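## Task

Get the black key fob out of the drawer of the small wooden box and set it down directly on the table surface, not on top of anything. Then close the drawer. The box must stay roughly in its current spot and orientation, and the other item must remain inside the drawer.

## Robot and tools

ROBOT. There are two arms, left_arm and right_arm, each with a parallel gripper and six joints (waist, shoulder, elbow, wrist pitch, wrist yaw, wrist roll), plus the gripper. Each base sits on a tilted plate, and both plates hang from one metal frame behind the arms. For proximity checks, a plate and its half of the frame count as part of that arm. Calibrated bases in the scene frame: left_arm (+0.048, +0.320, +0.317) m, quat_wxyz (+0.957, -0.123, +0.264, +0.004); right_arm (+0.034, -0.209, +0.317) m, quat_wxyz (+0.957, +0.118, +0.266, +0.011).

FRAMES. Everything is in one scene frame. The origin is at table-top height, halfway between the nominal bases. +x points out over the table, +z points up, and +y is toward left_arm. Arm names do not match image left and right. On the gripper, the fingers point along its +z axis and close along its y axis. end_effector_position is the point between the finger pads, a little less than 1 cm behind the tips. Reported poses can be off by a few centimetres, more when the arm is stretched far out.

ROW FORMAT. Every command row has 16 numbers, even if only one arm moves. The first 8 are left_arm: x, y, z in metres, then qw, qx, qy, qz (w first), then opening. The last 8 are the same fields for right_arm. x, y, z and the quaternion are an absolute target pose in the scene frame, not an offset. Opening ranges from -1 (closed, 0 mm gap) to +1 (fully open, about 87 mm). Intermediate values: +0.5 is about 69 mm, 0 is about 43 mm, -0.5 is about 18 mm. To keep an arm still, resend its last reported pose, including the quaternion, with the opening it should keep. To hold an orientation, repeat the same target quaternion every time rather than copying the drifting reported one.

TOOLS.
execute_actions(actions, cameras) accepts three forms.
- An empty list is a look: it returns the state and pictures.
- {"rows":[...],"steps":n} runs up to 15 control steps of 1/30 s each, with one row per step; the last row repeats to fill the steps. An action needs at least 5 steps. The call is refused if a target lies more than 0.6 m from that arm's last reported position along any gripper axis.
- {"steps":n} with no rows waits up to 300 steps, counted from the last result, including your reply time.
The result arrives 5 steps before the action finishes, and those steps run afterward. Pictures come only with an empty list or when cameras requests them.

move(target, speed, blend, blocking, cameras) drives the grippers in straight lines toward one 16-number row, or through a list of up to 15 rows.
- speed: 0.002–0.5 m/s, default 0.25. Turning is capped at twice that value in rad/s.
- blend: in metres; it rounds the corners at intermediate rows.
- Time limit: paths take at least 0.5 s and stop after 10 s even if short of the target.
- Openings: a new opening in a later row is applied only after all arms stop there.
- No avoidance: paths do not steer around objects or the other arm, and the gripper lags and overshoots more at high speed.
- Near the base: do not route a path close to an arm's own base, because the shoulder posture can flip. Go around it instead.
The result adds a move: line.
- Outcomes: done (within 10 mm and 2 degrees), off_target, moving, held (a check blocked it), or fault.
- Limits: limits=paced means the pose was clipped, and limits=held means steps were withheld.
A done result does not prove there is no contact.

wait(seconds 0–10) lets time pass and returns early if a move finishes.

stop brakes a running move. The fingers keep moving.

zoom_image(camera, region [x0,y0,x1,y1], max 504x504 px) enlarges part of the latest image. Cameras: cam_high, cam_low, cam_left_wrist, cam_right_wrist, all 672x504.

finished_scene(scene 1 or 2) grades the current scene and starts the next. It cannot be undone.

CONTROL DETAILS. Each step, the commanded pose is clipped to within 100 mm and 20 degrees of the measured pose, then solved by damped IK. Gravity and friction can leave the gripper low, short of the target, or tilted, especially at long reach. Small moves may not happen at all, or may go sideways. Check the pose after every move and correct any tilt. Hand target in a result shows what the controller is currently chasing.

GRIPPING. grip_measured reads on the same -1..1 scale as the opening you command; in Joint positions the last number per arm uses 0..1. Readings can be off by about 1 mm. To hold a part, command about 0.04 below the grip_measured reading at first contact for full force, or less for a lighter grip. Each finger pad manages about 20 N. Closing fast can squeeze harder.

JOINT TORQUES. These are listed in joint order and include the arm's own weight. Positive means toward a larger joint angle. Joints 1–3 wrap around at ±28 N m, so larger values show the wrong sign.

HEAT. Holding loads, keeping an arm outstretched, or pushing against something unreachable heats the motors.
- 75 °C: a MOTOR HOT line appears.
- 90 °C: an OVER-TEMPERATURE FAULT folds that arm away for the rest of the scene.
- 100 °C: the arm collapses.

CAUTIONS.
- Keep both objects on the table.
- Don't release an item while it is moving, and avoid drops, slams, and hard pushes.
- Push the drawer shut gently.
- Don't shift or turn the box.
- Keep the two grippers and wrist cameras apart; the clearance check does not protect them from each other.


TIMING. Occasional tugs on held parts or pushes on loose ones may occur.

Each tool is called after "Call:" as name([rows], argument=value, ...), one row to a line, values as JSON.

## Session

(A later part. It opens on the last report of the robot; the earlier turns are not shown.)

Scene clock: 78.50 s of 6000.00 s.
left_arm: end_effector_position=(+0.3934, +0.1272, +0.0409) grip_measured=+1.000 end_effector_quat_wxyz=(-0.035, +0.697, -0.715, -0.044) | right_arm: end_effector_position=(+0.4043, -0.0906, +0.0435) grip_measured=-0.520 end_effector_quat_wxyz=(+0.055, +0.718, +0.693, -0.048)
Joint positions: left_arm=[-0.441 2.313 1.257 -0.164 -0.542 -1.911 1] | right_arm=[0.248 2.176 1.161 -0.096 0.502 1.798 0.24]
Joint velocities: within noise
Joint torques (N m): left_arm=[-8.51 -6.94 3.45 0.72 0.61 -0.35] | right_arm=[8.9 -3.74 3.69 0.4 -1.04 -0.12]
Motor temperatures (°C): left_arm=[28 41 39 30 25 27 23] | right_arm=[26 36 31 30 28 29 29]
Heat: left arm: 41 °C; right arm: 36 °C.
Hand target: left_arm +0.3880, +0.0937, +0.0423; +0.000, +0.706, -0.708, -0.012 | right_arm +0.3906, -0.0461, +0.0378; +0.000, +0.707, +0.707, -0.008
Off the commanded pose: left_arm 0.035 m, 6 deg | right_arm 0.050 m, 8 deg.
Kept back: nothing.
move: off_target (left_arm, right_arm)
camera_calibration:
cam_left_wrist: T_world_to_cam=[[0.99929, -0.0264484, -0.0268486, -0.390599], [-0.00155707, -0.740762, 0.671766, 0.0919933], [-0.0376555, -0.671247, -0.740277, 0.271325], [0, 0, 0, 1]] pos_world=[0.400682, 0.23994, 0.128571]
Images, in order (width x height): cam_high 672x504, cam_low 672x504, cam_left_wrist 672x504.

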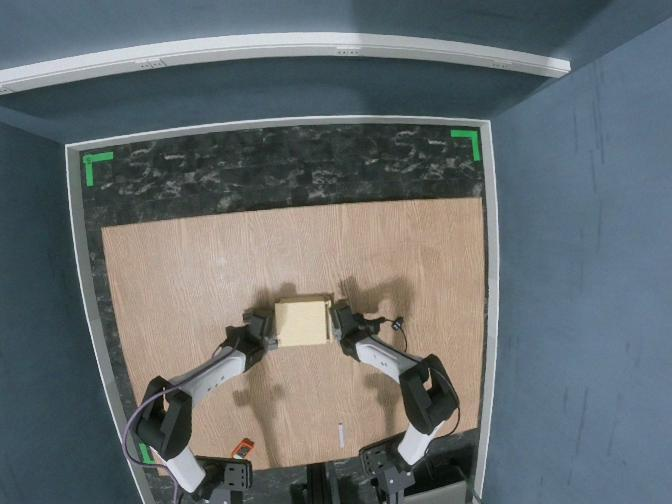

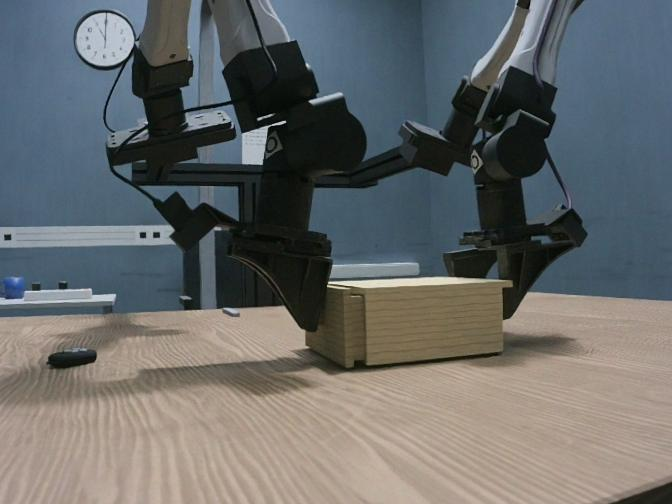

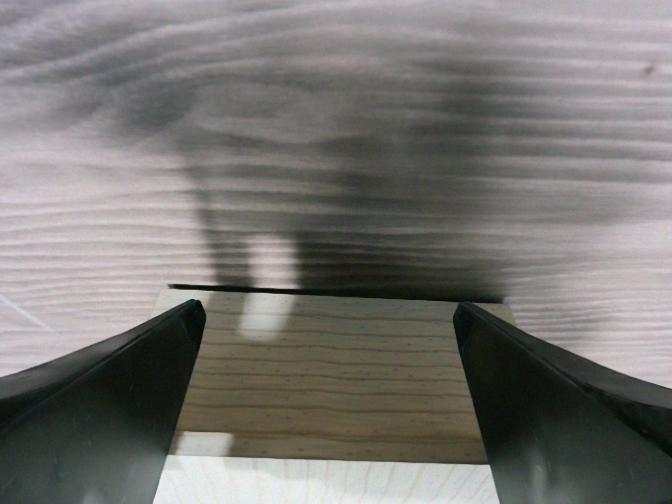

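Call:
move(target=[0.387, 0.072, 0.039, 0, 0.7071, -0.7071, -0.01, 1, 0.393, -0.043, 0.033, 0, 0.7071, 0.7071, -0.005, -0.7], speed=0.03, cameras=["cam_low", "cam_left_wrist", "cam_high"])

Call:
zoom_image(camera="cam_low", region=[260, 250, 540, 400])

Scene clock: 79.73 s of 6000.00 s.
left_arm: end_effector_position=(+0.3934, +0.1278, +0.0419) grip_measured=+1.000 end_effector_quat_wxyz=(-0.059, +0.687, -0.721, -0.070) | right_arm: end_effector_position=(+0.4043, -0.0908, +0.0435) grip_measured=-0.521 end_effector_quat_wxyz=(+0.055, +0.718, +0.692, -0.048)
Joint positions: left_arm=[-0.468 2.335 1.305 -0.236 -0.616 -1.937 1] | right_arm=[0.248 2.176 1.161 -0.096 0.502 1.8 0.24]
Joint velocities: within noise
Joint torques (N m): left_arm=[-10.17 -6.46 3.85 0.95 1.12 -0.52] | right_arm=[8.7 -3.81 3.66 0.4 -1.01 -0.15]
Motor temperatures (°C): left_arm=[28 41 39 30 25 27 23] | right_arm=[27 36 31 30 28 29 29]
Heat: left arm: 41 °C; right arm: 36 °C.
Hand target: left_arm +0.3850, +0.0761, +0.0447; +0.000, +0.705, -0.709, -0.016 | right_arm +0.3906, -0.0462, +0.0378; +0.001, +0.707, +0.707, -0.008
Off the commanded pose: left_arm 0.056 m, 10 deg | right_arm 0.050 m, 8 deg.
Kept back: nothing.
move: off_target (left_arm, right_arm)
camera_calibration:
cam_left_wrist: T_world_to_cam=[[0.998426, -0.046531, -0.0313069, -0.387505], [-0.0172405, -0.785852, 0.618175, 0.106018], [-0.0533668, -0.616662, -0.785417, 0.273595], [0, 0, 0, 1]] pos_world=[0.403324, 0.233999, 0.137217]
Images, in order (width x height): cam_high 672x504, cam_low 672x504, cam_left_wrist 672x504.

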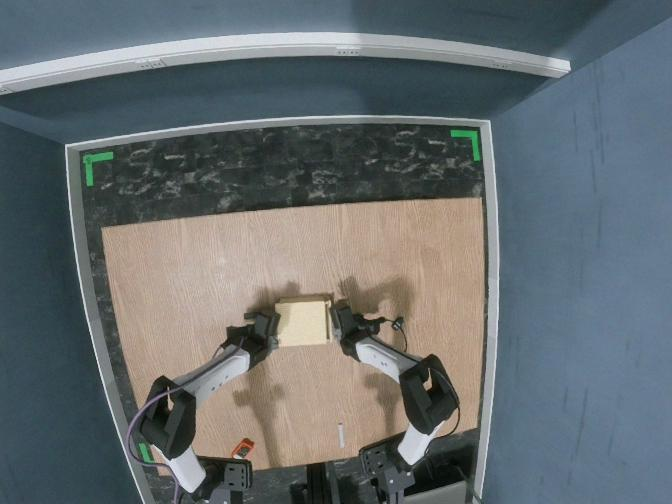

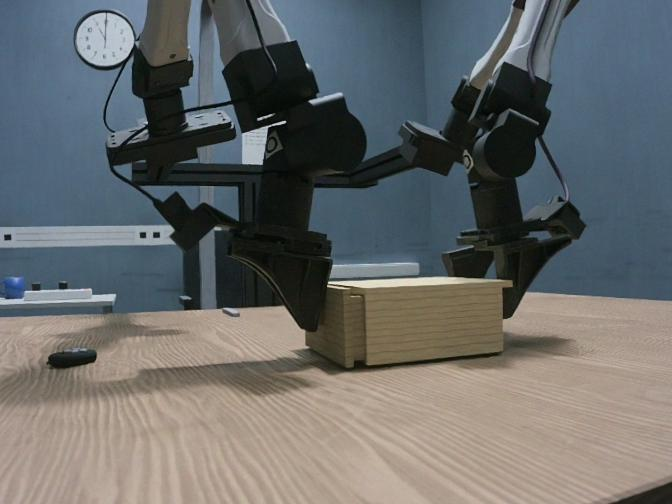

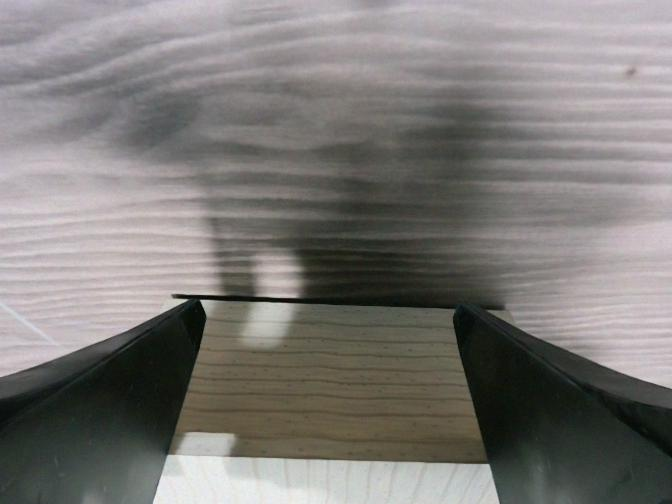

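Scaled by 1.800 from the camera's 672x504 image, which has a finer 960x720 frame.

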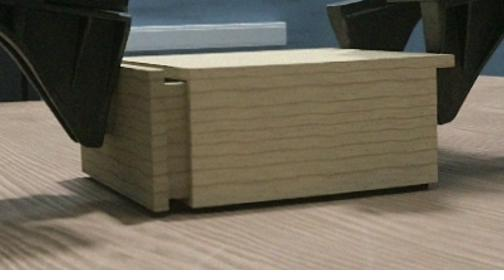

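Call:
move(target=[0.387, 0.072, 0.039, 0, 0.7071, -0.7071, -0.01, 1, 0.392, -0.027, 0.033, 0, 0.7071, 0.7071, -0.005, -0.7], speed=0.03, cameras=["cam_low", "cam_left_wrist", "cam_high"])

Call:
zoom_image(camera="cam_low", region=[260, 250, 540, 400])

Scene clock: 80.93 s of 6000.00 s.
left_arm: end_effector_position=(+0.3886, +0.1266, +0.0421) grip_measured=+1.000 end_effector_quat_wxyz=(-0.058, +0.686, -0.721, -0.076) | right_arm: end_effector_position=(+0.4057, -0.0765, +0.0437) grip_measured=-0.521 end_effector_quat_wxyz=(+0.060, +0.716, +0.694, -0.048)
Joint positions: left_arm=[-0.476 2.34 1.306 -0.252 -0.621 -1.952 1] | right_arm=[0.284 2.2 1.19 -0.113 0.526 1.828 0.24]
Joint velocities: within noise
Joint torques (N m): left_arm=[-9.59 -6.72 3.93 1.06 1.16 -0.41] | right_arm=[9.16 -3.67 3.6 0.45 -1.11 -0.09]
Motor temperatures (°C): left_arm=[28 41 39 30 25 27 23] | right_arm=[27 36 31 30 28 29 29]
Heat: left arm: 41 °C; right arm: 36 °C.
Hand target: left_arm +0.3854, +0.0757, +0.0451; +0.000, +0.705, -0.709, -0.016 | right_arm +0.3898, -0.0305, +0.0382; +0.001, +0.707, +0.707, -0.008
Off the commanded pose: left_arm 0.055 m, 10 deg | right_arm 0.052 m, 9 deg.
Kept back: nothing.
move: off_target (left_arm, right_arm)
camera_calibration:
cam_left_wrist: T_world_to_cam=[[0.998009, -0.0474126, -0.041606, -0.382047], [-0.0120014, -0.790254, 0.612662, 0.103574], [-0.0619272, -0.610943, -0.789249, 0.275484], [0, 0, 0, 1]] pos_world=[0.399589, 0.232041, 0.138074]
Images, in order (width x height): cam_high 672x504, cam_low 672x504, cam_left_wrist 672x504.

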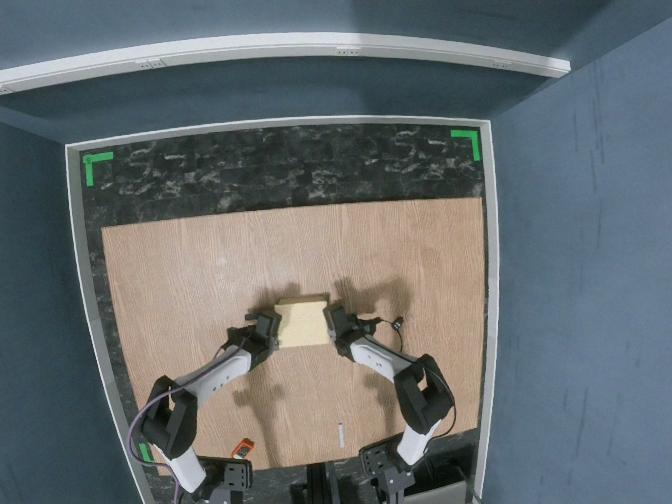

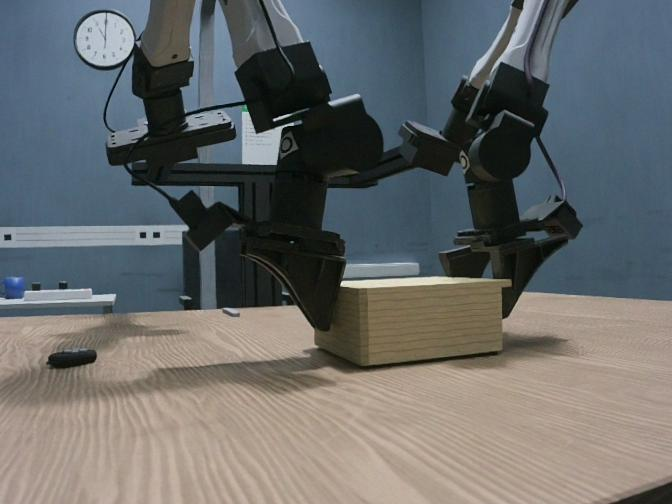

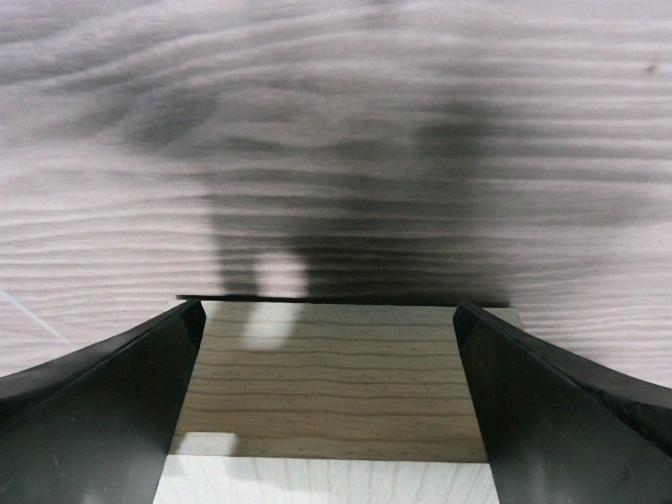

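Scaled by 1.800 from the camera's 672x504 image, which has a finer 960x720 frame.

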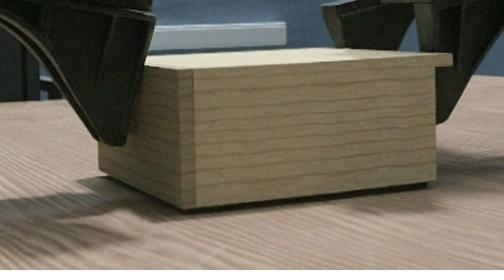

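Call:
move(target=[0.389, 0.115, 0.042, 0, 0.7071, -0.7071, -0.01, 1, 0.402, -0.068, 0.041, 0.02, 0.711, 0.702, -0.02, -0.7], speed=0.05, cameras=["cam_low", "cam_high", "cam_right_wrist"])

Call:
zoom_image(camera="cam_low", region=[260, 250, 540, 400])

Call:
zoom_image(camera="cam_high", region=[230, 260, 390, 380])

Scene clock: 82.60 s of 6000.00 s.
left_arm: end_effector_position=(+0.3767, +0.1261, +0.0346) grip_measured=+1.000 end_effector_quat_wxyz=(-0.016, +0.694, -0.719, -0.044) | right_arm: end_effector_position=(+0.4056, -0.0778, +0.0435) grip_measured=-0.521 end_effector_quat_wxyz=(+0.047, +0.711, +0.701, -0.043)
Joint positions: left_arm=[-0.434 2.323 1.217 -0.127 -0.506 -1.901 1] | right_arm=[0.269 2.195 1.19 -0.115 0.492 1.797 0.24]
Joint velocities: within noise
Joint torques (N m): left_arm=[-4.81 -11.08 1.54 0.69 0.42 0.03] | right_arm=[3.79 -7.76 1.18 0.35 -0.58 -0.31]
Motor temperatures (°C): left_arm=[28 42 39 30 25 27 23] | right_arm=[27 36 31 30 28 29 29]
Heat: left arm: 42 °C; right arm: 36 °C.
Hand target: left_arm +0.3893, +0.1154, +0.0426; -0.001, +0.706, -0.708, -0.011 | right_arm +0.4020, -0.0682, +0.0416; +0.021, +0.711, +0.702, -0.021
Off the commanded pose: left_arm 0.018 m, 5 deg | right_arm 0.011 m, 4 deg.
Kept back: nothing.
move: off_target (left_arm, right_arm)
camera_calibration:
cam_right_wrist: T_world_to_cam=[[-0.999956, -0.00677256, -0.0065467, 0.40361], [-0.0094181, 0.730821, 0.682504, 0.0506657], [0.000162163, 0.682536, -0.730852, 0.221302], [0, 0, 0, 1]] pos_world=[0.404033, -0.185341, 0.129802]
Images, in order (width x height): cam_high 672x504, cam_low 672x504, cam_right_wrist 672x504.

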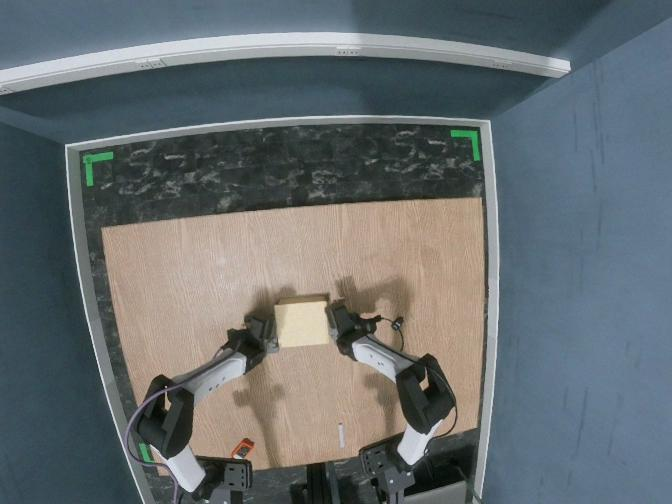

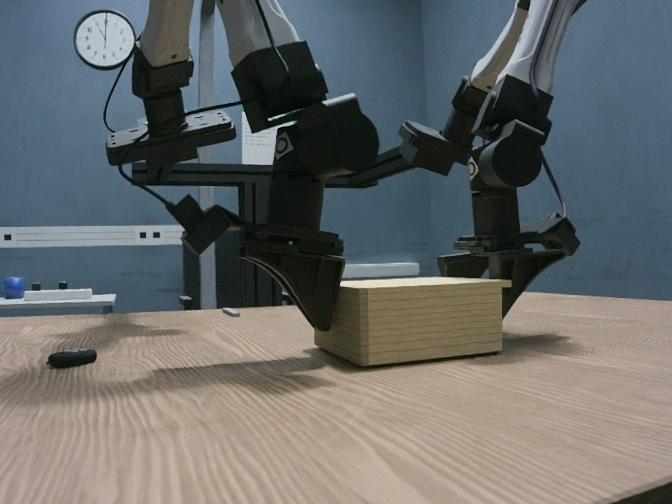

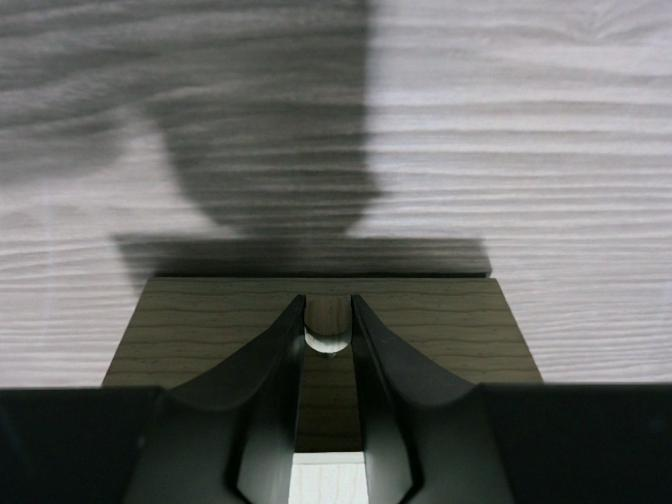

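Scaled by 1.800 from the camera's 672x504 image, which has a finer 960x720 frame.

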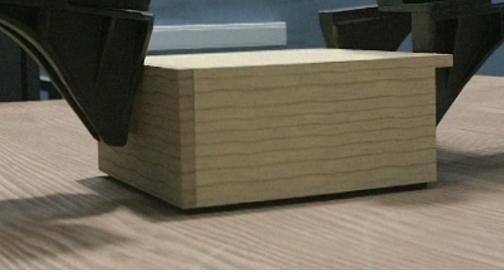

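Scaled by 3.150 from the camera's 672x504 image, which has a finer 960x720 frame.

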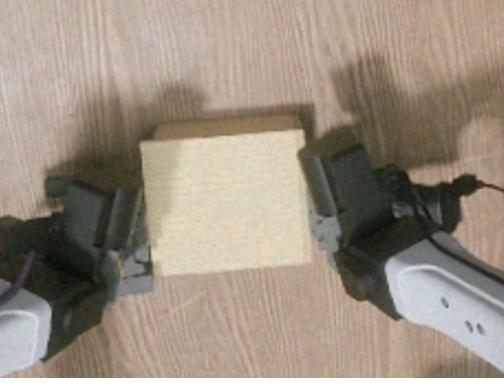

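Call:
move([
  [0.382, 0.124, 0.042, 0, 0.7071, -0.7071, -0.01, 1, 0.403, -0.074, 0.041, 0.02, 0.711, 0.702, -0.02, 0.1],
  [0.382, 0.124, 0.042, 0, 0.7071, -0.7071, -0.01, 1, 0.403, -0.125, 0.045, 0, 0.707, 0.707, -0.01, 0.1],
], speed=0.06, cameras=["cam_low", "cam_high", "cam_right_wrist", "cam_left_wrist"])

Call:
zoom_image(camera="cam_low", region=[260, 250, 540, 400])

Call:
zoom_image(camera="cam_high", region=[230, 260, 390, 380])

Scene clock: 85.27 s of 6000.00 s.
left_arm: end_effector_position=(+0.3690, +0.1250, +0.0352) grip_measured=+1.000 end_effector_quat_wxyz=(-0.003, +0.698, -0.716, -0.030) | right_arm: end_effector_position=(+0.3874, -0.1207, +0.0339) grip_measured=+0.100 end_effector_quat_wxyz=(-0.012, +0.703, +0.710, -0.029)
Joint positions: left_arm=[-0.426 2.309 1.164 -0.07 -0.467 -1.896 1] | right_arm=[0.109 2.152 1.109 -0.067 0.31 1.632 0.55]
Joint velocities: within noise
Joint torques (N m): left_arm=[-3.96 -11.26 1.32 0.55 0.16 0.16] | right_arm=[2.71 -11.32 1.21 0.12 0.02 -0.22]
Motor temperatures (°C): left_arm=[28 43 38 30 25 27 23] | right_arm=[27 36 31 30 28 29 29]
Heat: left arm: 43 °C; right arm: 36 °C.
Hand target: left_arm +0.3821, +0.1242, +0.0420; +0.000, +0.707, -0.707, -0.010 | right_arm +0.4028, -0.1251, +0.0447; +0.000, +0.707, +0.707, -0.010
Off the commanded pose: left_arm 0.015 m, 3 deg | right_arm 0.020 m, 3 deg.
Kept back: nothing.
move: off_target (left_arm, right_arm)
camera_calibration:
cam_left_wrist: T_world_to_cam=[[0.998288, -0.0270769, -0.0518505, -0.365154], [0.0184168, -0.695842, 0.717959, 0.0796206], [-0.0555199, -0.717684, -0.694152, 0.275527], [0, 0, 0, 1]] pos_world=[0.378359, 0.243257, 0.11516]
cam_right_wrist: T_world_to_cam=[[-0.997946, -0.0304509, 0.0563579, 0.379276], [0.0225646, 0.656298, 0.754164, 0.0645958], [-0.0599525, 0.753887, -0.654263, 0.272851], [0, 0, 0, 1]] pos_world=[0.393397, -0.236544, 0.108425]

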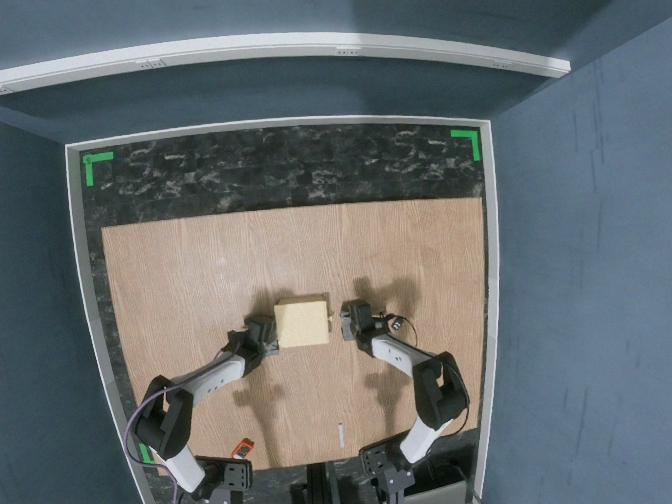

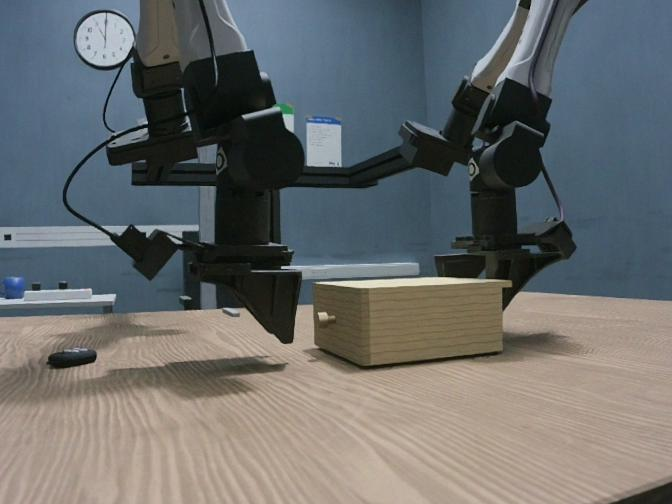

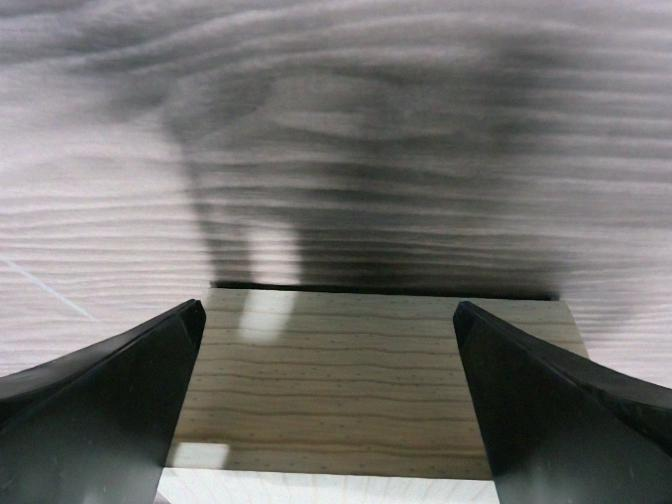

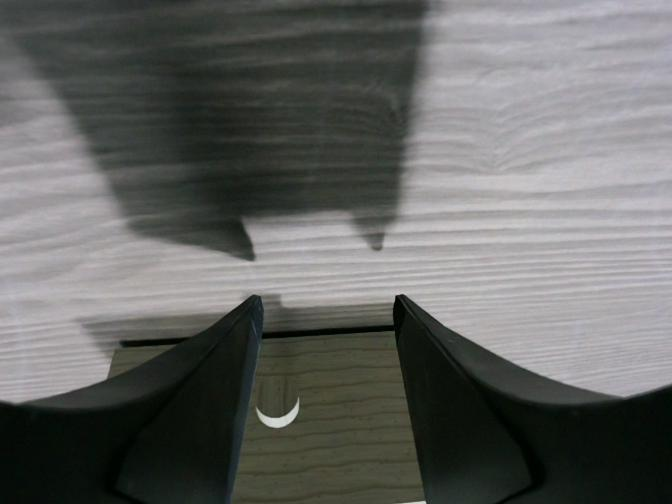

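Scaled by 1.800 from the camera's 672x504 image, which has a finer 960x720 frame.

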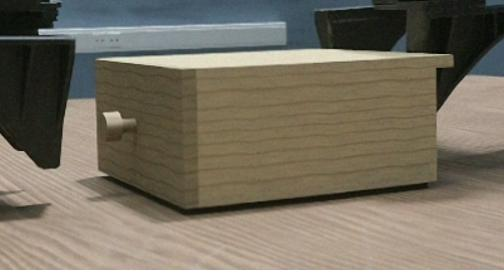

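Scaled by 3.150 from the camera's 672x504 image, which has a finer 960x720 frame.

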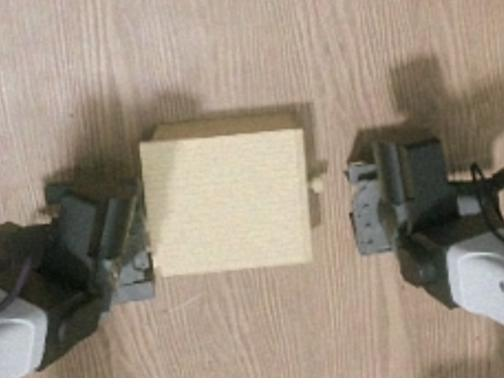

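Call:
move(target=[0.405, 0.140, 0.044, 0, 0.7071, -0.7071, 0, 1, 0.385, -0.16, 0.15, 0, 0.7071, 0.7071, 0, 0.1], speed=0.15, cameras=["cam_low", "cam_high", "cam_left_wrist"])

Call:
zoom_image(camera="cam_low", region=[260, 250, 540, 400])

Scene clock: 86.97 s of 6000.00 s.
left_arm: end_effector_position=(+0.3906, +0.1378, +0.0370) grip_measured=+1.000 end_effector_quat_wxyz=(+0.002, +0.701, -0.713, -0.014) | right_arm: end_effector_position=(+0.3845, -0.1554, +0.1429) grip_measured=+0.100 end_effector_quat_wxyz=(-0.001, +0.706, +0.708, -0.004)
Joint positions: left_arm=[-0.373 2.28 1.183 -0.067 -0.424 -1.839 1] | right_arm=[0.092 1.693 0.899 -0.258 0.285 1.61 0.55]
Joint velocities: within noise
Joint torques (N m): left_arm=[-3.63 -11.4 2.69 0.39 0.08 0.22] | right_arm=[1.51 -9.55 2.51 -0.03 -0.02 -0.23]
Motor temperatures (°C): left_arm=[28 44 38 30 25 27 23] | right_arm=[27 36 31 30 28 29 29]
Heat: left arm: 44 °C; right arm: 36 °C.
Hand target: left_arm +0.4048, +0.1401, +0.0440; +0.000, +0.707, -0.707, +0.000 | right_arm +0.3851, -0.1599, +0.1497; +0.000, +0.707, +0.707, +0.000
Off the commanded pose: left_arm 0.016 m, 2 deg | right_arm 0.009 m, 0 deg.
Kept back: nothing.
move: off_target (left_arm)
camera_calibration:
cam_left_wrist: T_world_to_cam=[[0.999221, -0.0185737, -0.0348218, -0.388391], [0.0132036, -0.674158, 0.738469, 0.0851106], [-0.0371915, -0.738353, -0.673388, 0.28205], [0, 0, 0, 1]] pos_world=[0.397455, 0.258417, 0.113553]
Images, in order (width x height): cam_high 672x504, cam_low 672x504, cam_left_wrist 672x504.

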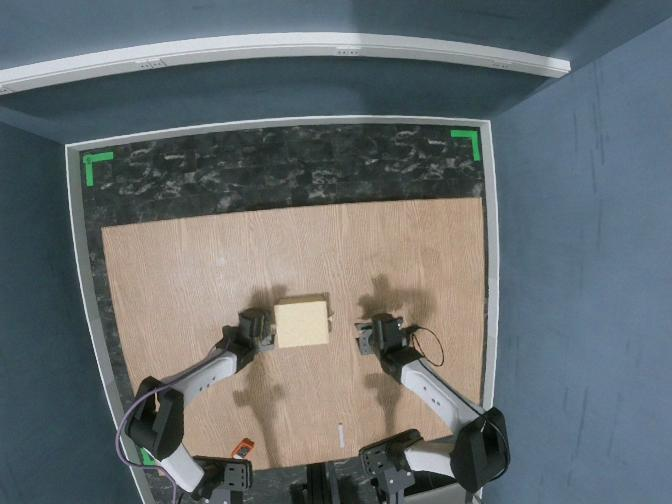

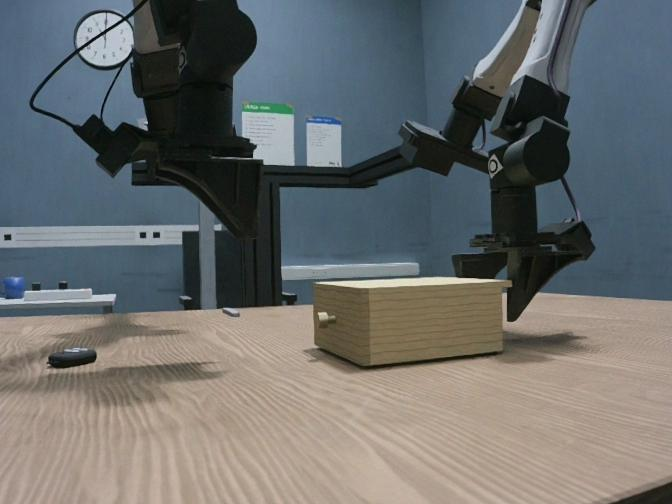

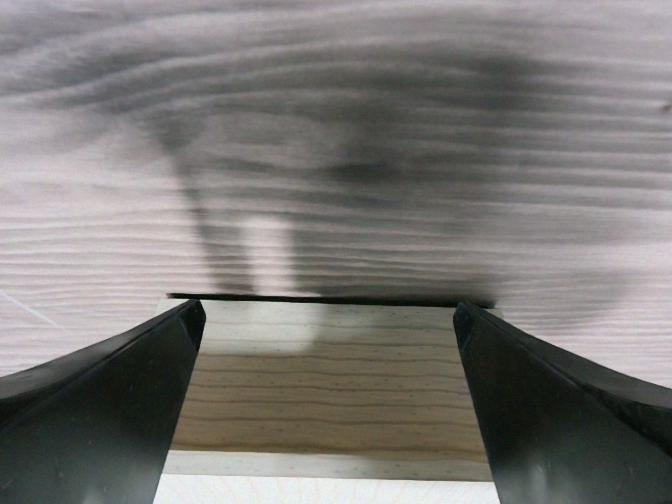

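Scaled by 1.800 from the camera's 672x504 image, which has a finer 960x720 frame.

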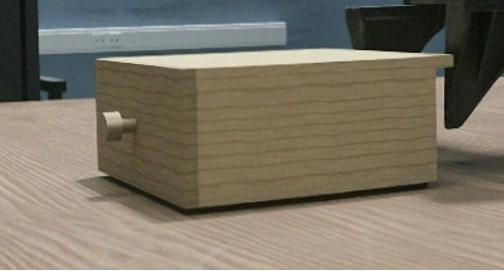

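Call:
move(target=[0.400, 0.113, 0.044, 0, 0.7071, -0.7071, 0, 1, 0.385, -0.16, 0.15, 0, 0.7071, 0.7071, 0, 0.1], speed=0.03, cameras=["cam_low", "cam_left_wrist", "cam_high"])

Call:
zoom_image(camera="cam_low", region=[260, 250, 540, 400])

Scene clock: 88.33 s of 6000.00 s.
left_arm: end_effector_position=(+0.4027, +0.1233, +0.0453) grip_measured=+1.000 end_effector_quat_wxyz=(-0.007, +0.706, -0.708, -0.003) | right_arm: end_effector_position=(+0.3841, -0.1553, +0.1429) grip_measured=+0.100 end_effector_quat_wxyz=(-0.002, +0.706, +0.708, -0.004)
Joint positions: left_arm=[-0.409 2.28 1.221 -0.091 -0.442 -1.875 1] | right_arm=[0.092 1.693 0.899 -0.259 0.285 1.609 0.55]
Joint velocities: within noise
Joint torques (N m): left_arm=[-6.45 -7.94 3.37 0.42 0.02 -0.07] | right_arm=[1.51 -9.63 2.55 -0.03 -0.01 -0.26]
Motor temperatures (°C): left_arm=[28 45 38 30 25 27 23] | right_arm=[27 37 31 30 28 29 29]
Heat: left arm: 45 °C; right arm: 37 °C.
Hand target: left_arm +0.3999, +0.1132, +0.0442; +0.000, +0.707, -0.707, +0.000 | right_arm +0.3850, -0.1599, +0.1497; +0.000, +0.707, +0.707, +0.000
Off the commanded pose: left_arm 0.011 m, 1 deg | right_arm 0.009 m, 1 deg.
Kept back: nothing.
move: off_target (left_arm)
camera_calibration:
cam_left_wrist: T_world_to_cam=[[0.999958, -0.00536291, -0.00742483, -0.403651], [0.00190003, -0.671555, 0.740952, 0.0731634], [-0.00895984, -0.740935, -0.671517, 0.266306], [0, 0, 0, 1]] pos_world=[0.405882, 0.244284, 0.121622]
Images, in order (width x height): cam_high 672x504, cam_low 672x504, cam_left_wrist 672x504.

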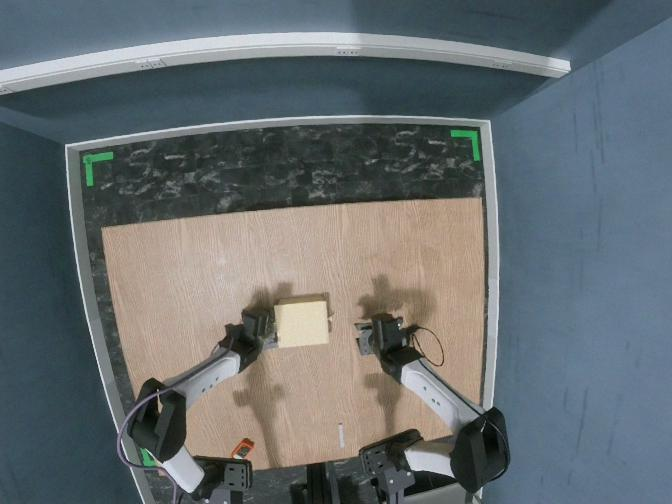

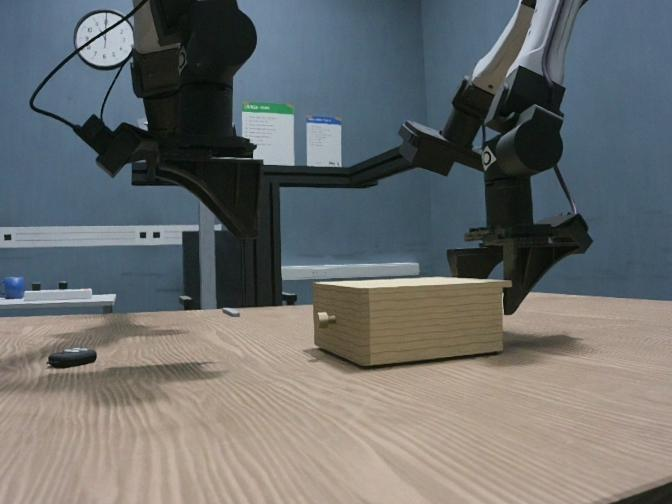

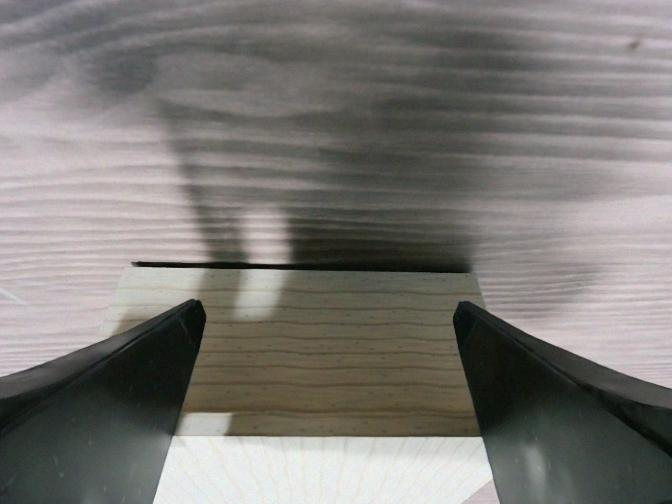

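Scaled by 1.800 from the camera's 672x504 image, which has a finer 960x720 frame.

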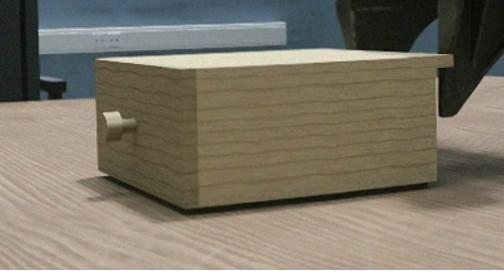

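Call:
move(target=[0.399, 0.104, 0.043, 0, 0.7071, -0.7071, 0, 1, 0.385, -0.16, 0.15, 0, 0.7071, 0.7071, 0, 0.1], speed=0.02, cameras=["cam_low", "cam_left_wrist", "cam_high"])

Call:
zoom_image(camera="cam_low", region=[260, 250, 540, 400])

Scene clock: 89.43 s of 6000.00 s.
left_arm: end_effector_position=(+0.4008, +0.1209, +0.0438) grip_measured=+1.000 end_effector_quat_wxyz=(-0.015, +0.704, -0.710, -0.014) | right_arm: end_effector_position=(+0.3840, -0.1553, +0.1429) grip_measured=+0.100 end_effector_quat_wxyz=(-0.002, +0.706, +0.708, -0.004)
Joint positions: left_arm=[-0.424 2.296 1.241 -0.114 -0.471 -1.89 1] | right_arm=[0.092 1.693 0.899 -0.26 0.285 1.609 0.55]
Joint velocities: within noise
Joint torques (N m): left_arm=[-6.91 -7.71 3.59 0.54 0.18 -0.14] | right_arm=[1.37 -9.5 2.7 -0.02 -0.01 -0.27]
Motor temperatures (°C): left_arm=[28 45 38 29 25 27 23] | right_arm=[27 37 31 30 28 29 29]
Heat: left arm: 45 °C; right arm: 37 °C.
Hand target: left_arm +0.3987, +0.1044, +0.0436; +0.000, +0.707, -0.707, +0.000 | right_arm +0.3850, -0.1599, +0.1497; +0.000, +0.707, +0.707, +0.000
Off the commanded pose: left_arm 0.017 m, 2 deg | right_arm 0.009 m, 1 deg.
Kept back: nothing.
move: off_target (left_arm)
camera_calibration:
cam_left_wrist: T_world_to_cam=[[0.999863, -0.0119601, -0.0114047, -0.400759], [0.0000004786, -0.690081, 0.723732, 0.0763773], [-0.0165261, -0.723633, -0.689987, 0.265176], [0, 0, 0, 1]] pos_world=[0.405087, 0.239803, 0.123121]
Images, in order (width x height): cam_high 672x504, cam_low 672x504, cam_left_wrist 672x504.

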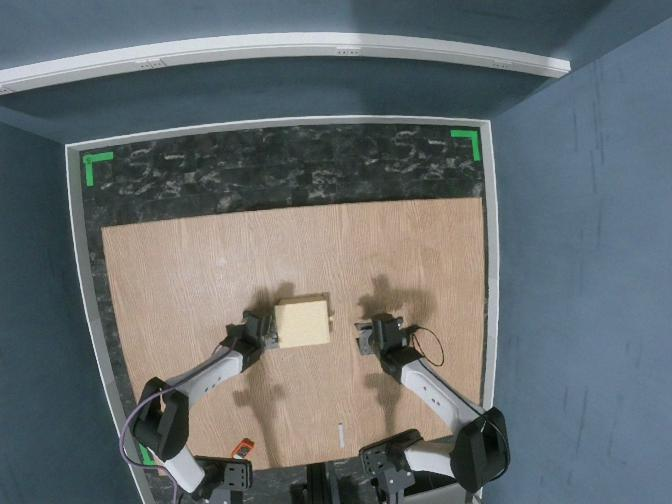

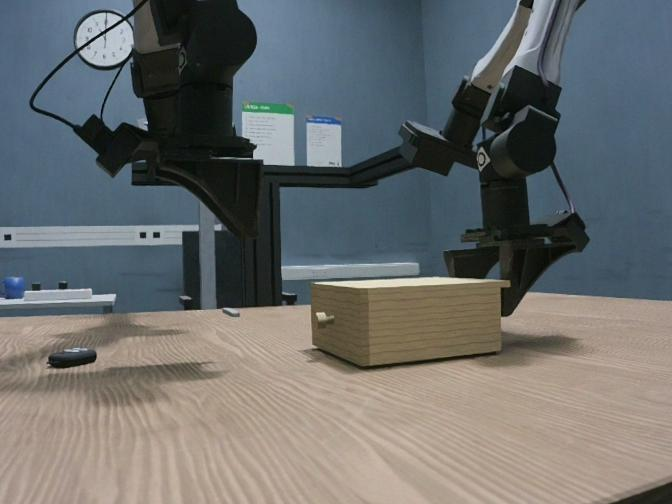

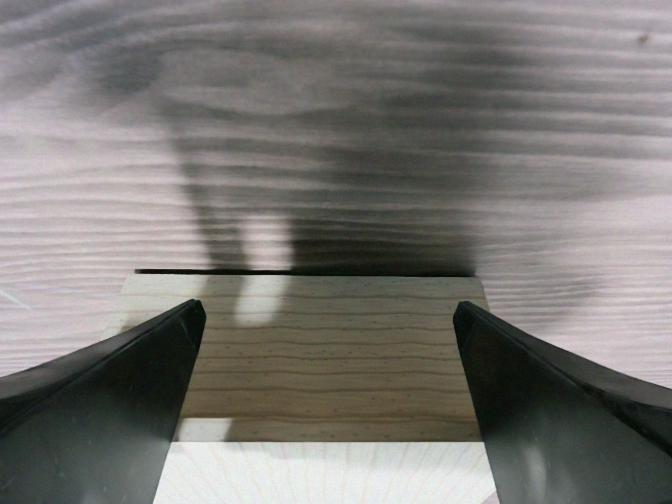

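Scaled by 1.800 from the camera's 672x504 image, which has a finer 960x720 frame.

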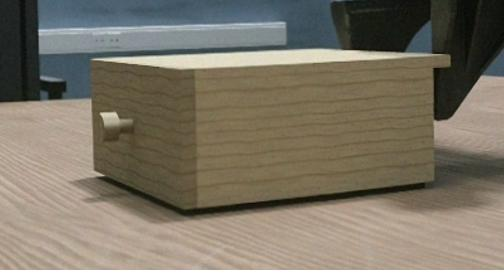

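Call:
move(target=[0.399, 0.096, 0.043, 0, 0.7071, -0.7071, 0, 1, 0.385, -0.16, 0.15, 0, 0.7071, 0.7071, 0, 0.1], speed=0.02, cameras=["cam_low", "cam_left_wrist", "cam_high"])

Call:
zoom_image(camera="cam_low", region=[260, 250, 540, 400])

Scene clock: 90.37 s of 6000.00 s.
left_arm: end_effector_position=(+0.3989, +0.1180, +0.0430) grip_measured=+1.000 end_effector_quat_wxyz=(-0.016, +0.703, -0.711, -0.021) | right_arm: end_effector_position=(+0.3840, -0.1553, +0.1429) grip_measured=+0.100 end_effector_quat_wxyz=(-0.002, +0.706, +0.708, -0.004)
Joint positions: left_arm=[-0.435 2.308 1.259 -0.139 -0.485 -1.906 1] | right_arm=[0.092 1.693 0.899 -0.26 0.285 1.609 0.55]
Joint velocities: within noise
Joint torques (N m): left_arm=[-7.51 -7.71 3.88 0.62 0.27 -0.12] | right_arm=[1.52 -9.57 2.8 -0.03 0.01 -0.25]
Motor temperatures (°C): left_arm=[28 45 38 29 25 27 23] | right_arm=[27 37 31 30 28 29 29]
Heat: left arm: 45 °C; right arm: 37 °C.
Hand target: left_arm +0.3986, +0.0966, +0.0440; +0.000, +0.707, -0.707, +0.000 | right_arm +0.3851, -0.1599, +0.1497; +0.000, +0.707, +0.707, +0.000
Off the commanded pose: left_arm 0.022 m, 3 deg | right_arm 0.009 m, 1 deg.
Kept back: nothing.
move: off_target (left_arm)
camera_calibration:
cam_left_wrist: T_world_to_cam=[[0.999712, -0.0132309, -0.0200398, -0.398356], [0.00506916, -0.699439, 0.714674, 0.0743978], [-0.0234724, -0.71457, -0.69917, 0.264664], [0, 0, 0, 1]] pos_world=[0.404076, 0.235887, 0.123892]
Images, in order (width x height): cam_high 672x504, cam_low 672x504, cam_left_wrist 672x504.

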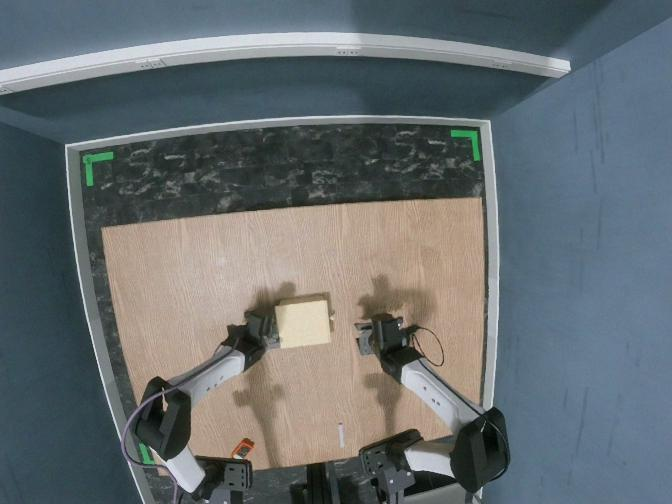

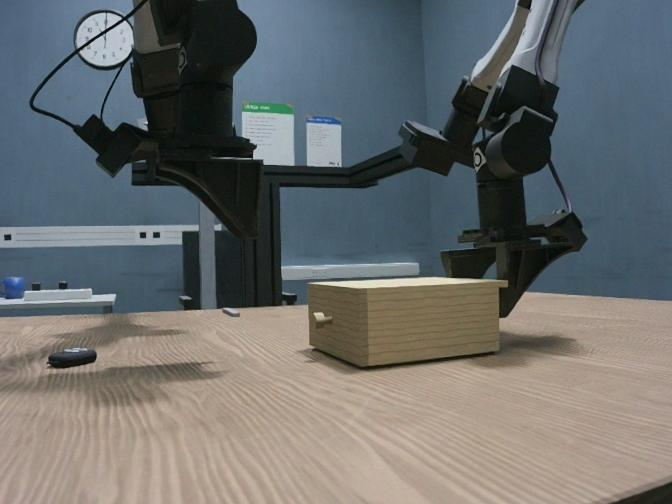

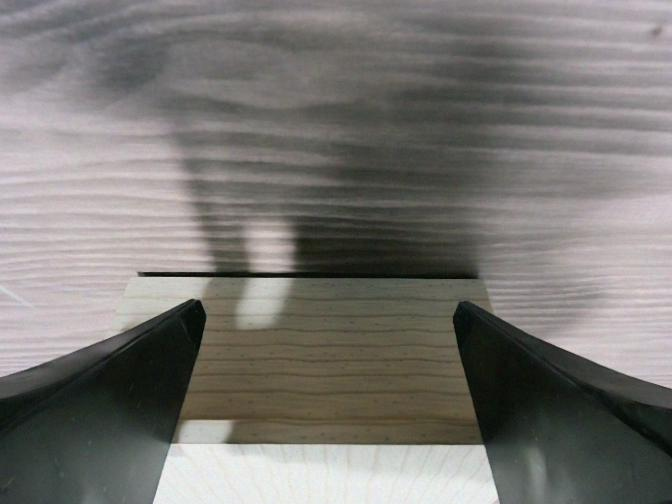

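Scaled by 1.800 from the camera's 672x504 image, which has a finer 960x720 frame.

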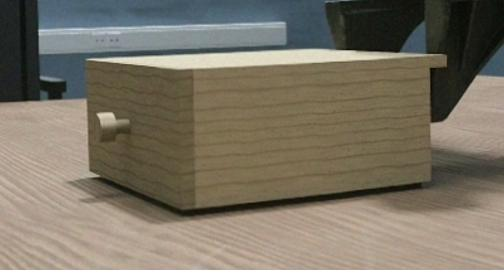

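Call:
move([
  [0.399, 0.165, 0.046, 0, 0.7071, -0.7071, 0, 1, 0.37, -0.17, 0.18, 0, 0.7071, 0.7071, 0, 0.1],
  [0.38, 0.19, 0.13, 0, 0.7071, -0.7071, 0, 1, 0.33, -0.20, 0.20, 0, 0.7071, 0.7071, 0, 0.1],
], speed=0.15, blend=0.02, cameras=["cam_low", "cam_high"])

Call:
zoom_image(camera="cam_low", region=[260, 250, 540, 400])

Call:
zoom_image(camera="cam_high", region=[230, 260, 390, 380])

Scene clock: 92.27 s of 6000.00 s.
left_arm: end_effector_position=(+0.3827, +0.1914, +0.1250) grip_measured=+1.000 end_effector_quat_wxyz=(-0.005, +0.707, -0.707, -0.002) | right_arm: end_effector_position=(+0.3305, -0.1974, +0.1944) grip_measured=+0.100 end_effector_quat_wxyz=(-0.002, +0.707, +0.707, -0.005)
Joint positions: left_arm=[-0.342 1.864 0.91 -0.166 -0.41 -1.811 1] | right_arm=[-0.014 1.336 0.673 -0.368 0.231 1.517 0.55]
Joint velocities: within noise
Joint torques (N m): left_arm=[-3.99 -9.46 1.95 0.32 0 0.08] | right_arm=[0.43 -7.71 3.47 0.02 -0.05 -0.27]
Motor temperatures (°C): left_arm=[28 46 38 29 25 27 23] | right_arm=[26 37 31 30 28 29 29]
Heat: left arm: 46 °C; right arm: 37 °C.
Hand target: left_arm +0.3800, +0.1900, +0.1298; +0.000, +0.707, -0.707, +0.000 | right_arm +0.3300, -0.1999, +0.1997; +0.000, +0.707, +0.707, +0.000
Off the commanded pose: left_arm 0.006 m, 1 deg | right_arm 0.006 m, 1 deg.
Kept back: nothing.
move: done
Images, in order (width x height): cam_high 672x504, cam_low 672x504.

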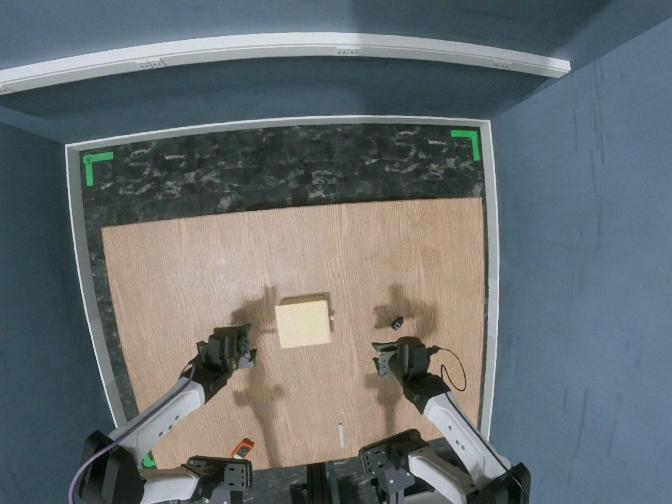

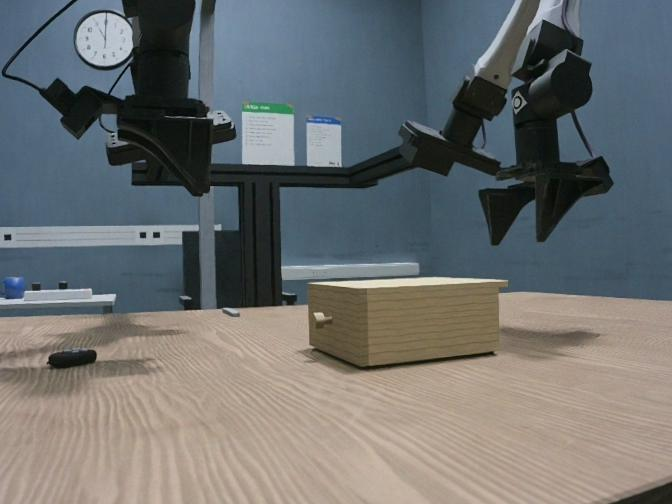

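Scaled by 1.800 from the camera's 672x504 image, which has a finer 960x720 frame.

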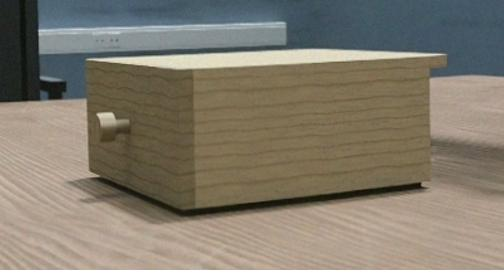

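Scaled by 3.150 from the camera's 672x504 image, which has a finer 960x720 frame.

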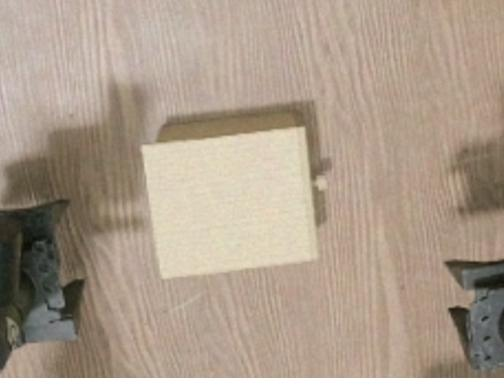

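Call:
finished_scene(scene=1)

The scene is finished: the task was done.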